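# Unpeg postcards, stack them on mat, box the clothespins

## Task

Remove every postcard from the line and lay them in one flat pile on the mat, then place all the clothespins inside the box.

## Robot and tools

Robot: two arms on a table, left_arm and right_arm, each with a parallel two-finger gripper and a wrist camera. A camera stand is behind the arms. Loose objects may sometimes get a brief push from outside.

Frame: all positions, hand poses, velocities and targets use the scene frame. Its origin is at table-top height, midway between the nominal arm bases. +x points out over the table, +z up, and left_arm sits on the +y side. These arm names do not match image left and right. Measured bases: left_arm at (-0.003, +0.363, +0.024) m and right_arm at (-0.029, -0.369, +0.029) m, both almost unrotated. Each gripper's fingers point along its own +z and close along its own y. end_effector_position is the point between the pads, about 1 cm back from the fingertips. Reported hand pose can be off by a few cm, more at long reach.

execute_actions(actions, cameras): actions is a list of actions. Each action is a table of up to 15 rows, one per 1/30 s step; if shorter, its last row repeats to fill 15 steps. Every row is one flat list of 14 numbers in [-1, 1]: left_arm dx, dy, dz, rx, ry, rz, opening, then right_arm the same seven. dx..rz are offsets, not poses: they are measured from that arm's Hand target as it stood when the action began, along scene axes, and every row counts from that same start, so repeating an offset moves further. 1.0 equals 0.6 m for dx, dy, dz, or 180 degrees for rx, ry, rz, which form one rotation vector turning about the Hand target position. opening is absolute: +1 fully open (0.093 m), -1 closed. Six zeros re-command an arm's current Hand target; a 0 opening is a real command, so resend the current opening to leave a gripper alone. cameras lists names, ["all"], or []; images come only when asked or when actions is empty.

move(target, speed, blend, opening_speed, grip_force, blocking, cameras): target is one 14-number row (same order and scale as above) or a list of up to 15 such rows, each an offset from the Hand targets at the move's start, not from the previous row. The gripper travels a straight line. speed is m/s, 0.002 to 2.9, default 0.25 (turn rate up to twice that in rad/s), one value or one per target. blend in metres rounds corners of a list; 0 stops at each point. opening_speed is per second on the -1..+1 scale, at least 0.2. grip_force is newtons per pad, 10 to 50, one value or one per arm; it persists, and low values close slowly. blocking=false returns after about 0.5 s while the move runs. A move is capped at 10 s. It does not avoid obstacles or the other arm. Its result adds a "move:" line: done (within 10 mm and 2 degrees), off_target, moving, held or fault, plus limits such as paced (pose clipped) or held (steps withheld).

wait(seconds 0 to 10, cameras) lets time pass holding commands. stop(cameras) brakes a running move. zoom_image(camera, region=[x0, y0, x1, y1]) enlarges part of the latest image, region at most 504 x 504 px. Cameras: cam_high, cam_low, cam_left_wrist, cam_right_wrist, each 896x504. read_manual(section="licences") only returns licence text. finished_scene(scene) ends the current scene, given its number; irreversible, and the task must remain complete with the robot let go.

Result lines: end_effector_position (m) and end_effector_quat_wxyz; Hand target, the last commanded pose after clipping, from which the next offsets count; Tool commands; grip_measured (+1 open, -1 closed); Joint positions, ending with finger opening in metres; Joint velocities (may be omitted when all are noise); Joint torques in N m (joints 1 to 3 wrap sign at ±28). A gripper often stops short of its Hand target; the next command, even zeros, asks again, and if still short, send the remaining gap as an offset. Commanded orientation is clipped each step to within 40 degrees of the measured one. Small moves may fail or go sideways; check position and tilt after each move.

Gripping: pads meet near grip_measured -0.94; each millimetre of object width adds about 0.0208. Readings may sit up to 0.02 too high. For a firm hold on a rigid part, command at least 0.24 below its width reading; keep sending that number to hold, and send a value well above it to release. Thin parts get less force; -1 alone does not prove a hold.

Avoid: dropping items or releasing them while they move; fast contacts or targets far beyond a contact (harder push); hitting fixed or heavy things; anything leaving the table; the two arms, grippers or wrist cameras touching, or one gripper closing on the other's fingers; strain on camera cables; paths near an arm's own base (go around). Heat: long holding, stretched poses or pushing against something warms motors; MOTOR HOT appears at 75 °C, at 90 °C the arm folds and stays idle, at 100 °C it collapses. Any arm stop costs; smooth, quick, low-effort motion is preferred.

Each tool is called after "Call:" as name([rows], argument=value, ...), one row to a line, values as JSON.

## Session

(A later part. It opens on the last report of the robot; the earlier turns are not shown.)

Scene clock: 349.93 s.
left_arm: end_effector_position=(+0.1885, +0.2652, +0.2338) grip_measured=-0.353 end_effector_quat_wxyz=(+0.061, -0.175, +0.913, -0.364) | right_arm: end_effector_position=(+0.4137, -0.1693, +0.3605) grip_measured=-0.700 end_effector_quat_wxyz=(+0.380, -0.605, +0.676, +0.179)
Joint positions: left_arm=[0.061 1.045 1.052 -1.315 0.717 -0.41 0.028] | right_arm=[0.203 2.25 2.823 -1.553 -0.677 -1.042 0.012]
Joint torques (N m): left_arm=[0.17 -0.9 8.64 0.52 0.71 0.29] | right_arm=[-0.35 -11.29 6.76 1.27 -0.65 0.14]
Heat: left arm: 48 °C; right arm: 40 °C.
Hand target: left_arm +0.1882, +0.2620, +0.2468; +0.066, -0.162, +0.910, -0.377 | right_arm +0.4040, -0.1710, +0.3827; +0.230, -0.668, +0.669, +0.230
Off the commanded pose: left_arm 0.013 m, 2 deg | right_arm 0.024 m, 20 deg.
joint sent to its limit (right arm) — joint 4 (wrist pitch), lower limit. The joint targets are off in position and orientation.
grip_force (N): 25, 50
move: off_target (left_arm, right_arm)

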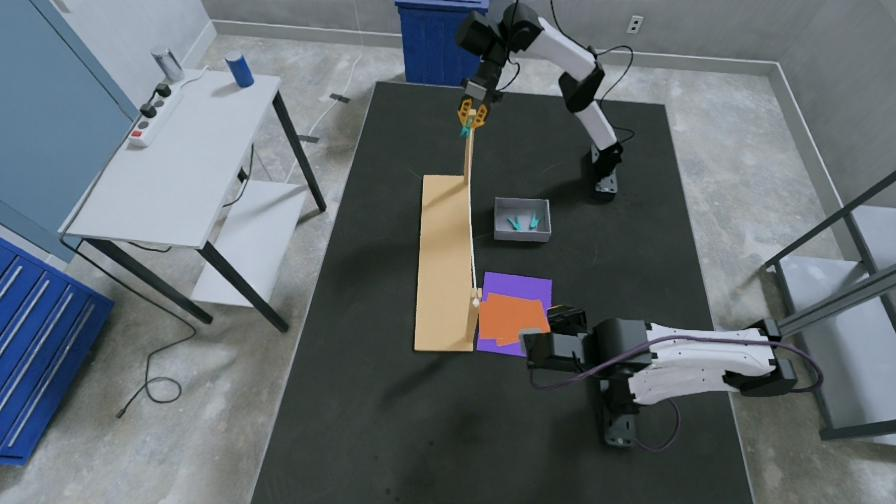

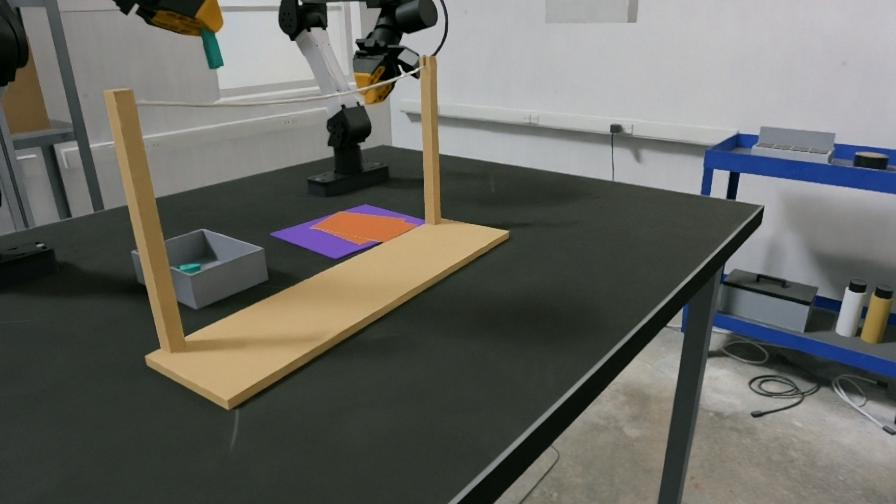

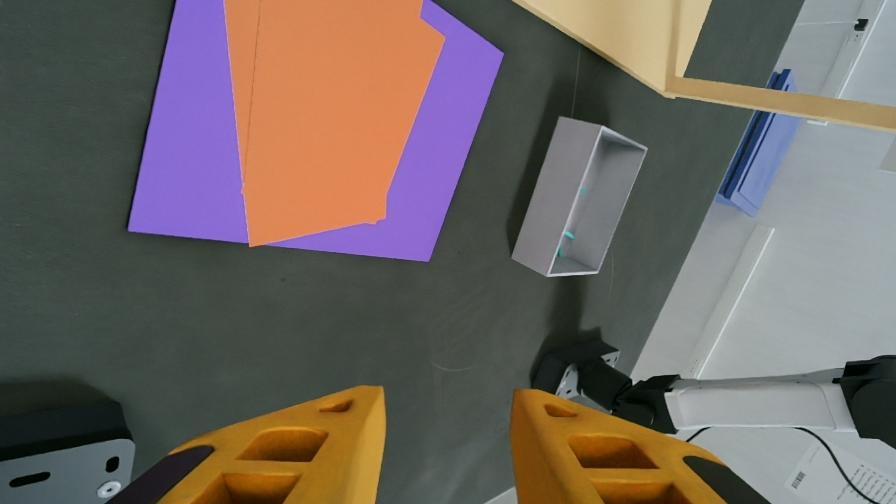

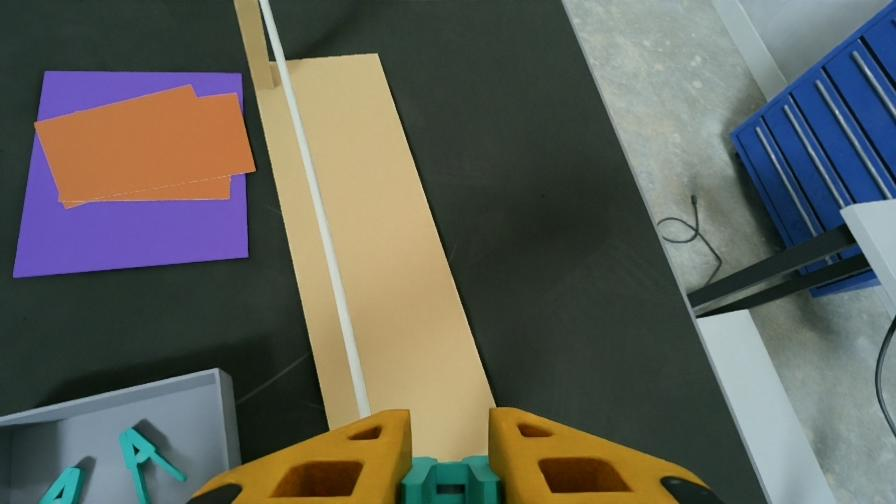

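Call:
move([
  [0,0,0,0,0,0,-0.35,-0.1,-0.01,0.06,0,0,0,-0.7],
  [0,0,0,0,0,0,-0.35,-0.273,0.068,-0.171,0,0,0,-0.7],
], speed=0.2, blend=0.04, cameras=["all"])

Scene clock: 353.90 s.
left_arm: end_effector_position=(+0.1885, +0.2652, +0.2338) grip_measured=-0.353 end_effector_quat_wxyz=(+0.061, -0.175, +0.913, -0.364) | right_arm: end_effector_position=(+0.2349, -0.1289, +0.2701) grip_measured=-0.698 end_effector_quat_wxyz=(-0.201, +0.667, -0.673, -0.248)
Joint positions: left_arm=[0.061 1.045 1.052 -1.315 0.717 -0.41 0.028] | right_arm=[0.467 1.666 1.707 -1.346 -0.6 -1.011 0.012]
Joint torques (N m): left_arm=[0.21 -0.84 8.66 0.51 0.71 0.29] | right_arm=[0.32 -8.76 4.52 1.35 -0.11 0.15]
Heat: left arm: 47 °C; right arm: 41 °C.
Hand target: left_arm +0.1882, +0.2620, +0.2468; +0.066, -0.162, +0.910, -0.377 | right_arm +0.2402, -0.1302, +0.2801; -0.230, +0.668, -0.669, -0.230
Off the commanded pose: left_arm 0.013 m, 2 deg | right_arm 0.011 m, 4 deg.
grip_force (N): 25, 50
move: off_target (left_arm, right_arm)

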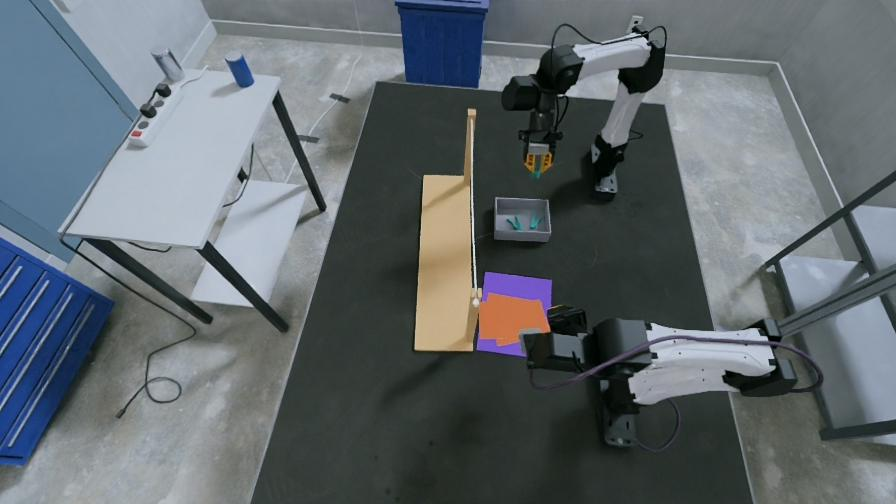

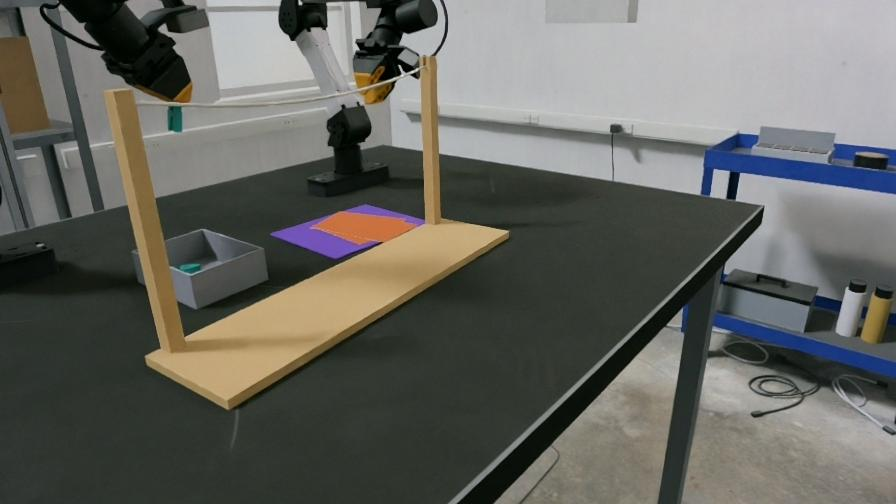

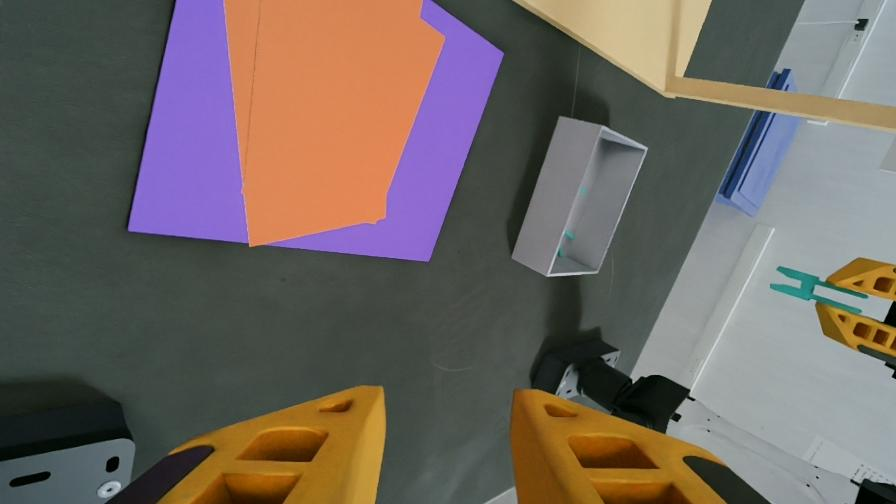

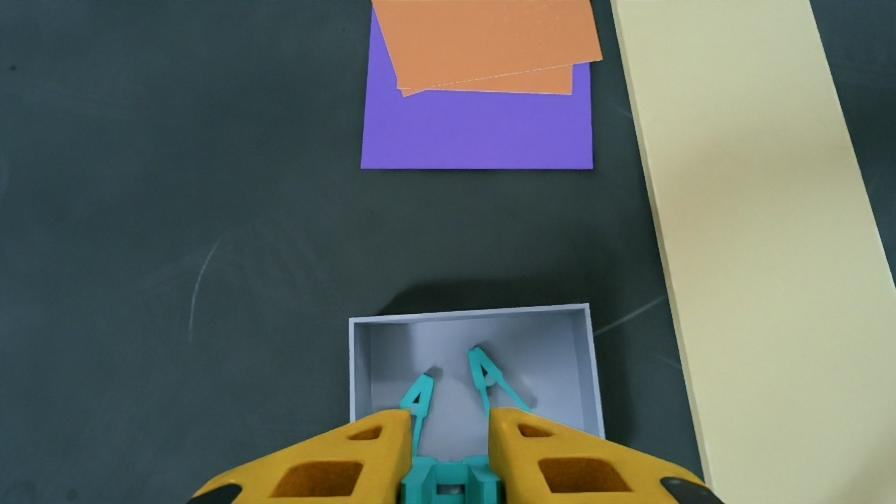

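Call:
move([
  [0,0,0,0,0,0,-0.35,0.005,-0.015,-0.22,0,0,0,-0.7],
  [0,0,0,0,0,0,-0.35,0.005,-0.015,-0.335,0,0,0,-0.7],
], speed=0.12, blend=0.02, cameras=["all"])

Scene clock: 368.63 s.
left_arm: end_effector_position=(+0.1885, +0.2652, +0.2338) grip_measured=-0.353 end_effector_quat_wxyz=(+0.061, -0.175, +0.913, -0.364) | right_arm: end_effector_position=(+0.2325, -0.1388, +0.0762) grip_measured=-0.698 end_effector_quat_wxyz=(-0.206, +0.664, -0.676, -0.244)
Joint positions: left_arm=[0.061 1.045 1.052 -1.315 0.717 -0.41 0.028] | right_arm=[0.444 1.714 0.966 -0.554 -0.6 -1.022 0.012]
Joint torques (N m): left_arm=[0.18 -0.87 8.7 0.51 0.71 0.29] | right_arm=[-0.28 -6.56 4.29 1.38 -0.21 -0.08]
Heat: left arm: 47 °C; right arm: 41 °C.
Hand target: left_arm +0.1882, +0.2620, +0.2468; +0.066, -0.162, +0.910, -0.377 | right_arm +0.2432, -0.1392, +0.0791; -0.230, +0.668, -0.669, -0.230
Off the commanded pose: left_arm 0.013 m, 2 deg | right_arm 0.011 m, 3 deg.
grip_force (N): 25, 50
move: off_target (left_arm, right_arm)

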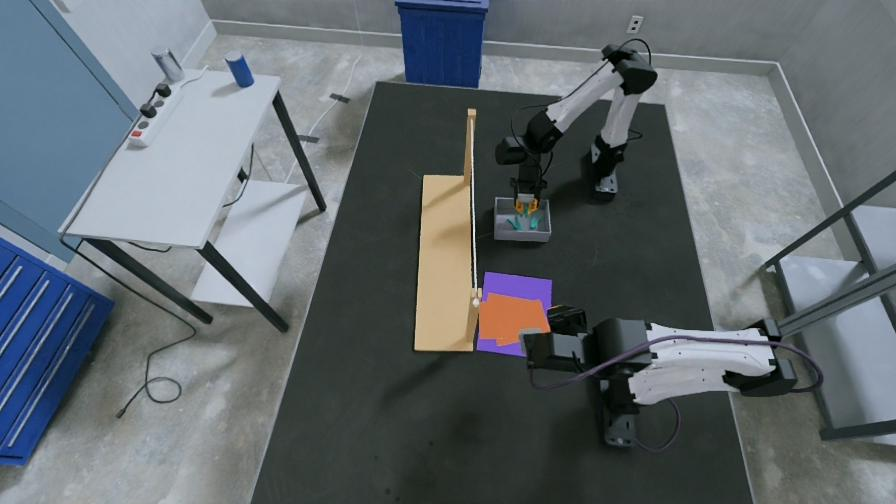

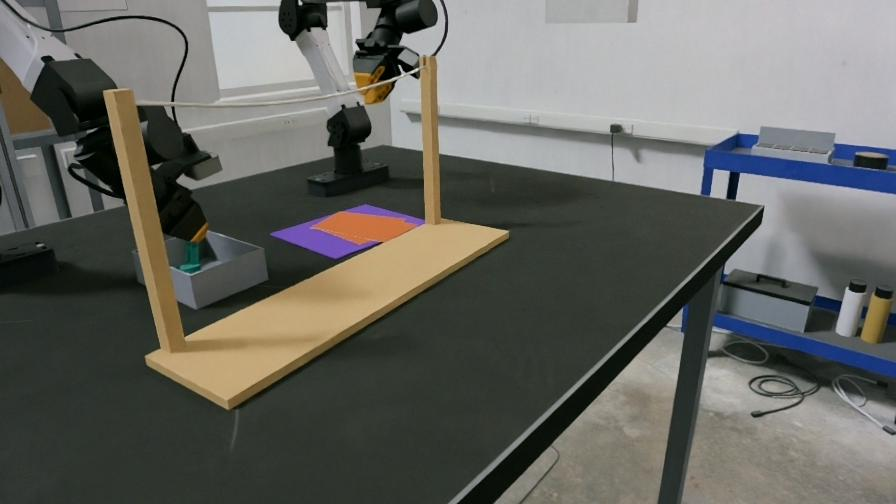

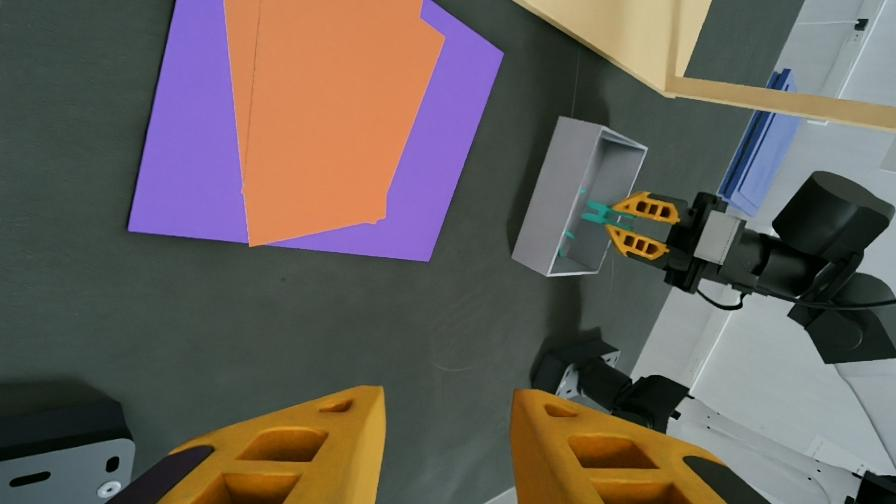

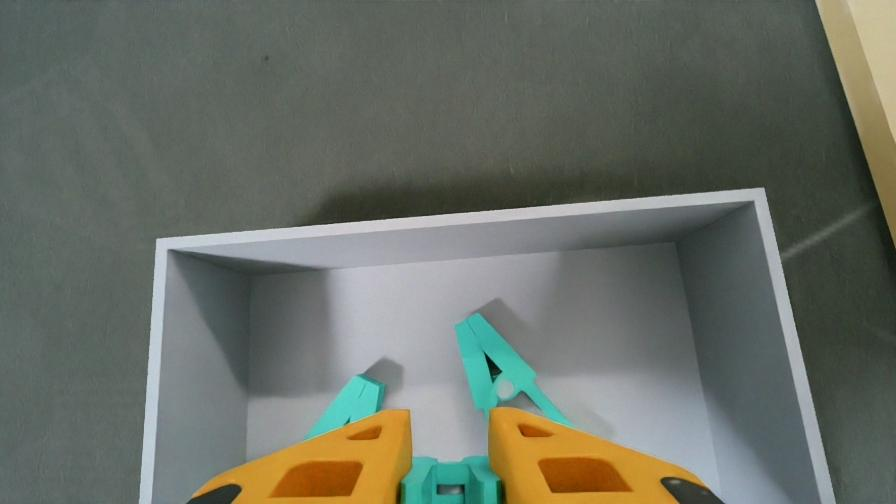

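Call:
move(target=[0,0,0,0,0,0,-0.35,0,0,0,0,0,0,-0.1], opening_speed=0.6)

Call:
move(target=[0,0,0,0,0,0,-0.35,0,-0.02,0.2,0,0,0,-0.1], speed=0.15, cameras=["all"])

Scene clock: 370.73 s.
left_arm: end_effector_position=(+0.1885, +0.2652, +0.2338) grip_measured=-0.353 end_effector_quat_wxyz=(+0.061, -0.175, +0.913, -0.364) | right_arm: end_effector_position=(+0.2327, -0.1387, +0.0763) grip_measured=-0.102 end_effector_quat_wxyz=(-0.207, +0.664, -0.676, -0.244)
Joint positions: left_arm=[0.061 1.045 1.052 -1.315 0.717 -0.41 0.028] | right_arm=[0.444 1.714 0.966 -0.553 -0.6 -1.022 0.04]
Joint velocities: left_arm=[-0.017 0.007 -0.012 0.037 0.037 -0.154 0] | right_arm=[within noise]
Joint torques (N m): left_arm=[0.16 -0.87 8.66 0.5 0.72 0.29] | right_arm=[-0.27 -6.63 4.23 1.38 -0.2 -0.09]
Heat: left arm: 47 °C; right arm: 41 °C.
Hand target: left_arm +0.1882, +0.2620, +0.2468; +0.066, -0.162, +0.910, -0.377 | right_arm +0.2432, -0.1392, +0.0791; -0.230, +0.668, -0.669, -0.230
Off the commanded pose: left_arm 0.013 m, 2 deg | right_arm 0.011 m, 3 deg.
grip_force (N): 25, 50
move: off_target (left_arm, right_arm)

Scene clock: 372.57 s.
left_arm: end_effector_position=(+0.1885, +0.2652, +0.2338) grip_measured=-0.353 end_effector_quat_wxyz=(+0.061, -0.175, +0.913, -0.364) | right_arm: end_effector_position=(+0.2382, -0.1508, +0.1796) grip_measured=-0.102 end_effector_quat_wxyz=(-0.207, +0.661, -0.681, -0.239)
Joint positions: left_arm=[0.061 1.045 1.052 -1.315 0.717 -0.41 0.028] | right_arm=[0.404 1.597 1.275 -0.997 -0.6 -1.057 0.04]
Joint torques (N m): left_arm=[0.18 -0.83 8.66 0.51 0.73 0.28] | right_arm=[-0.29 -7.6 8.85 0.7 -0.33 -0.12]
Heat: left arm: 47 °C; right arm: 41 °C.
Hand target: left_arm +0.1882, +0.2620, +0.2468; +0.066, -0.162, +0.910, -0.377 | right_arm +0.2432, -0.1512, +0.1991; -0.230, +0.668, -0.669, -0.230
Off the commanded pose: left_arm 0.013 m, 2 deg | right_arm 0.020 m, 3 deg.
grip_force (N): 25, 50
move: off_target (left_arm, right_arm)

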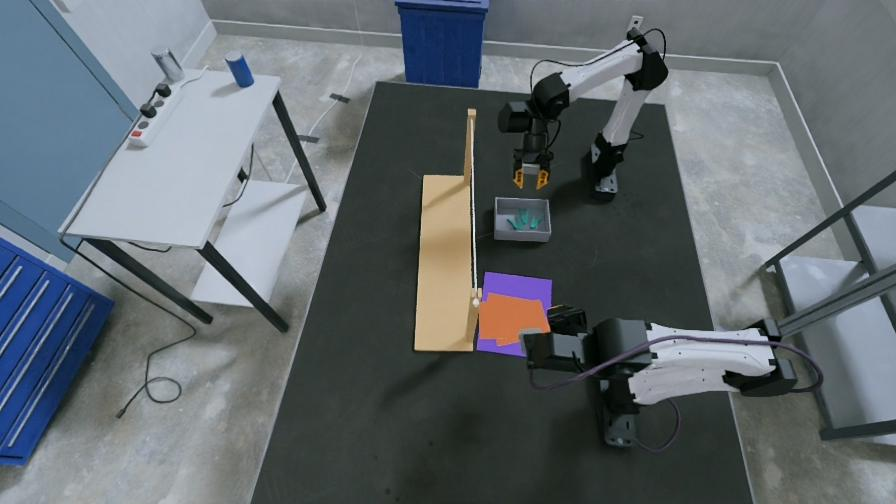

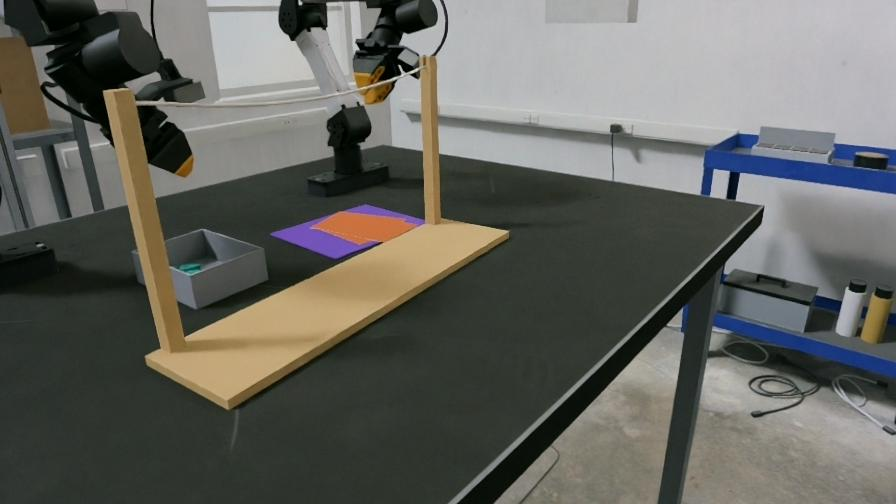

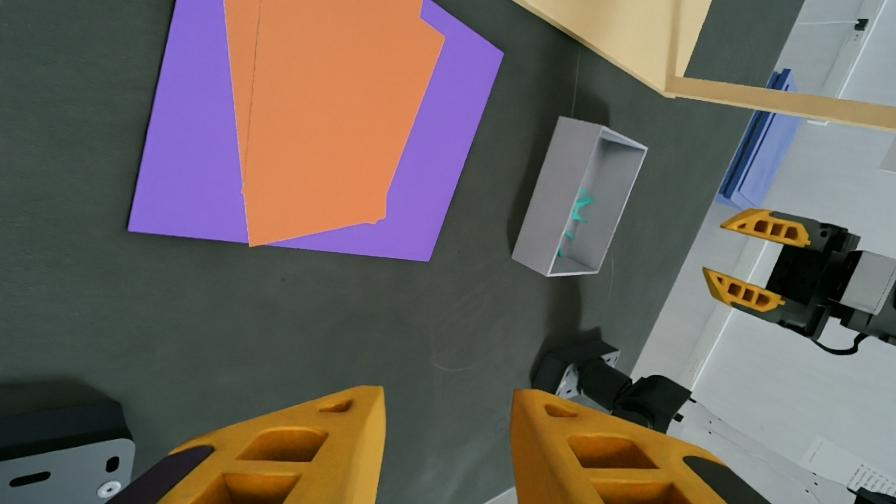

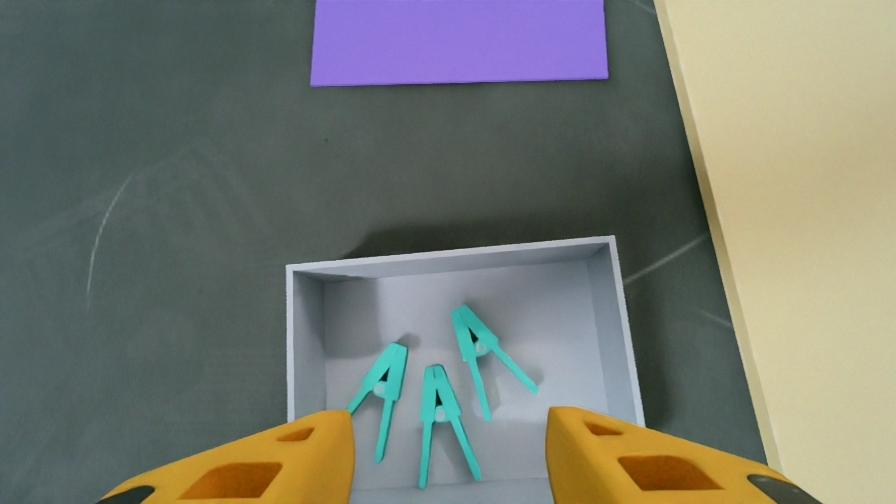

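Call:
move(target=[-0.1,0.08,0.1,0,0,0,-0.35,-0.1,-0.06,0.1,0,0,0,-0.1], speed=0.15, cameras=["all"])

Call:
zoom_image(camera="cam_high", region=[440, 180, 600, 370])

Call:
zoom_image(camera="cam_low", region=[250, 180, 470, 280])

Scene clock: 374.73 s.
left_arm: end_effector_position=(+0.1317, +0.3088, +0.3022) grip_measured=-0.353 end_effector_quat_wxyz=(+0.240, -0.235, +0.904, -0.265) | right_arm: end_effector_position=(+0.1817, -0.1865, +0.2427) grip_measured=-0.102 end_effector_quat_wxyz=(-0.209, +0.663, -0.680, -0.234)
Joint positions: left_arm=[0.164 0.719 1.26 -1.532 0.472 -0.482 0.028] | right_arm=[0.364 1.364 1.319 -1.297 -0.6 -1.109 0.04]
Joint torques (N m): left_arm=[-0.95 2.41 7.3 1.03 0.08 -0.04] | right_arm=[-0.34 -4.89 8.57 0.66 -0.47 -0.12]
Heat: left arm: 47 °C; right arm: 40 °C.
Hand target: left_arm +0.1282, +0.3100, +0.3068; +0.066, -0.162, +0.910, -0.377 | right_arm +0.1832, -0.1872, +0.2591; -0.230, +0.668, -0.669, -0.230
Off the commanded pose: left_arm 0.006 m, 25 deg | right_arm 0.016 m, 3 deg.
joint sent to its limit (left arm) — joint 4 (wrist pitch), lower limit. The joint targets are off in orientation, not in position.
grip_force (N): 25, 50
move: off_target (left_arm, right_arm)

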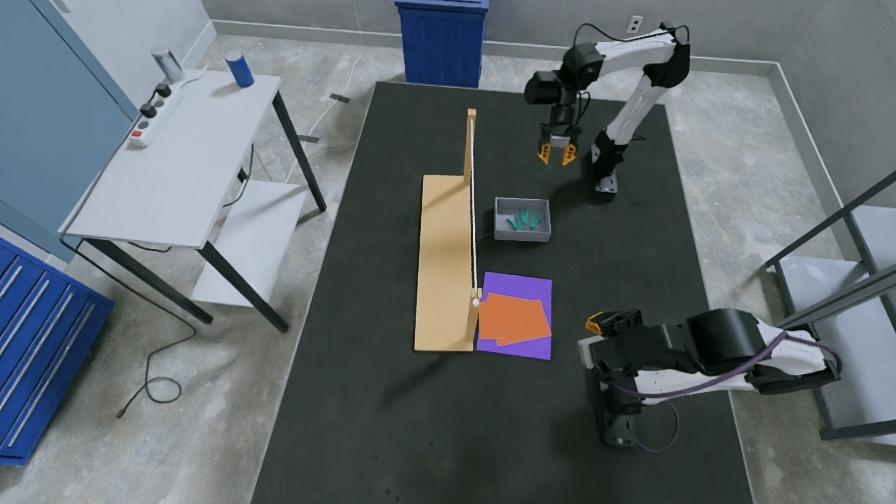

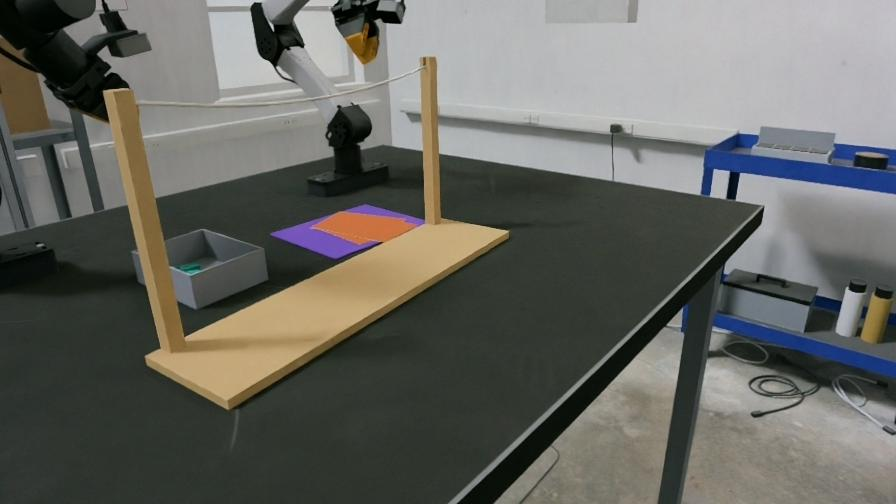

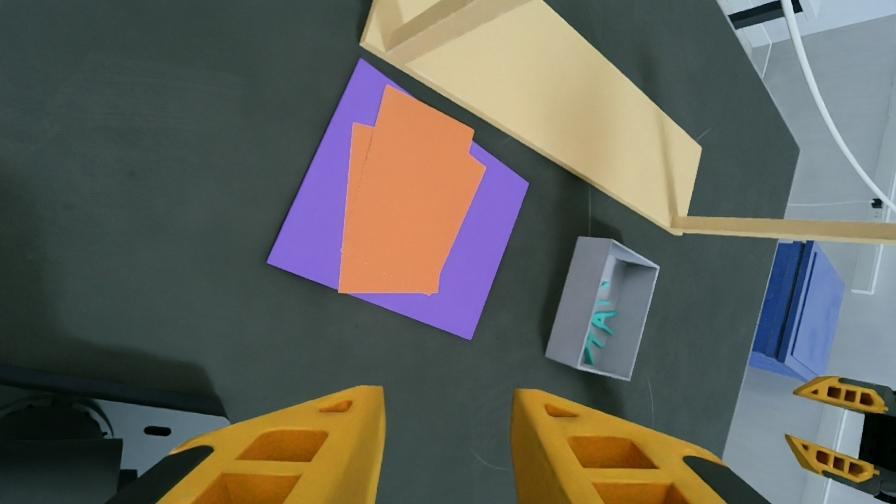

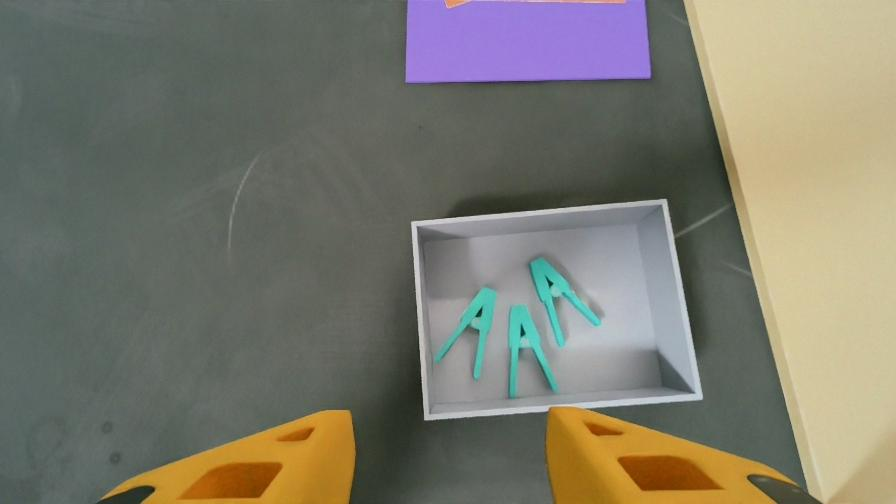

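Scaled by 2.653 from the camera's 896x504 image, which has a finer 1280x720 frame.

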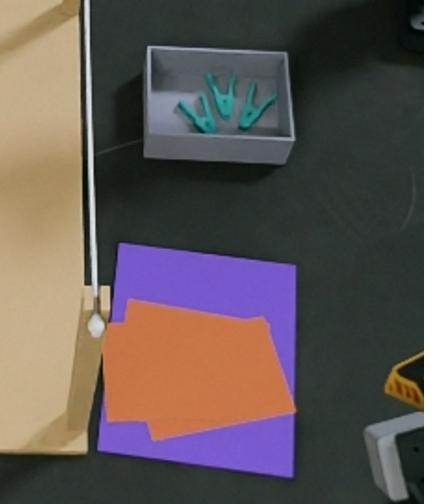

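Scaled by 2.291 from the camera's 896x504 image, which has a finer 1280x720 frame.

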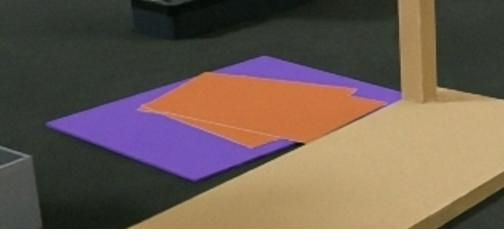

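Call:
finished_scene(scene=1)

The scene is finished: the task was done.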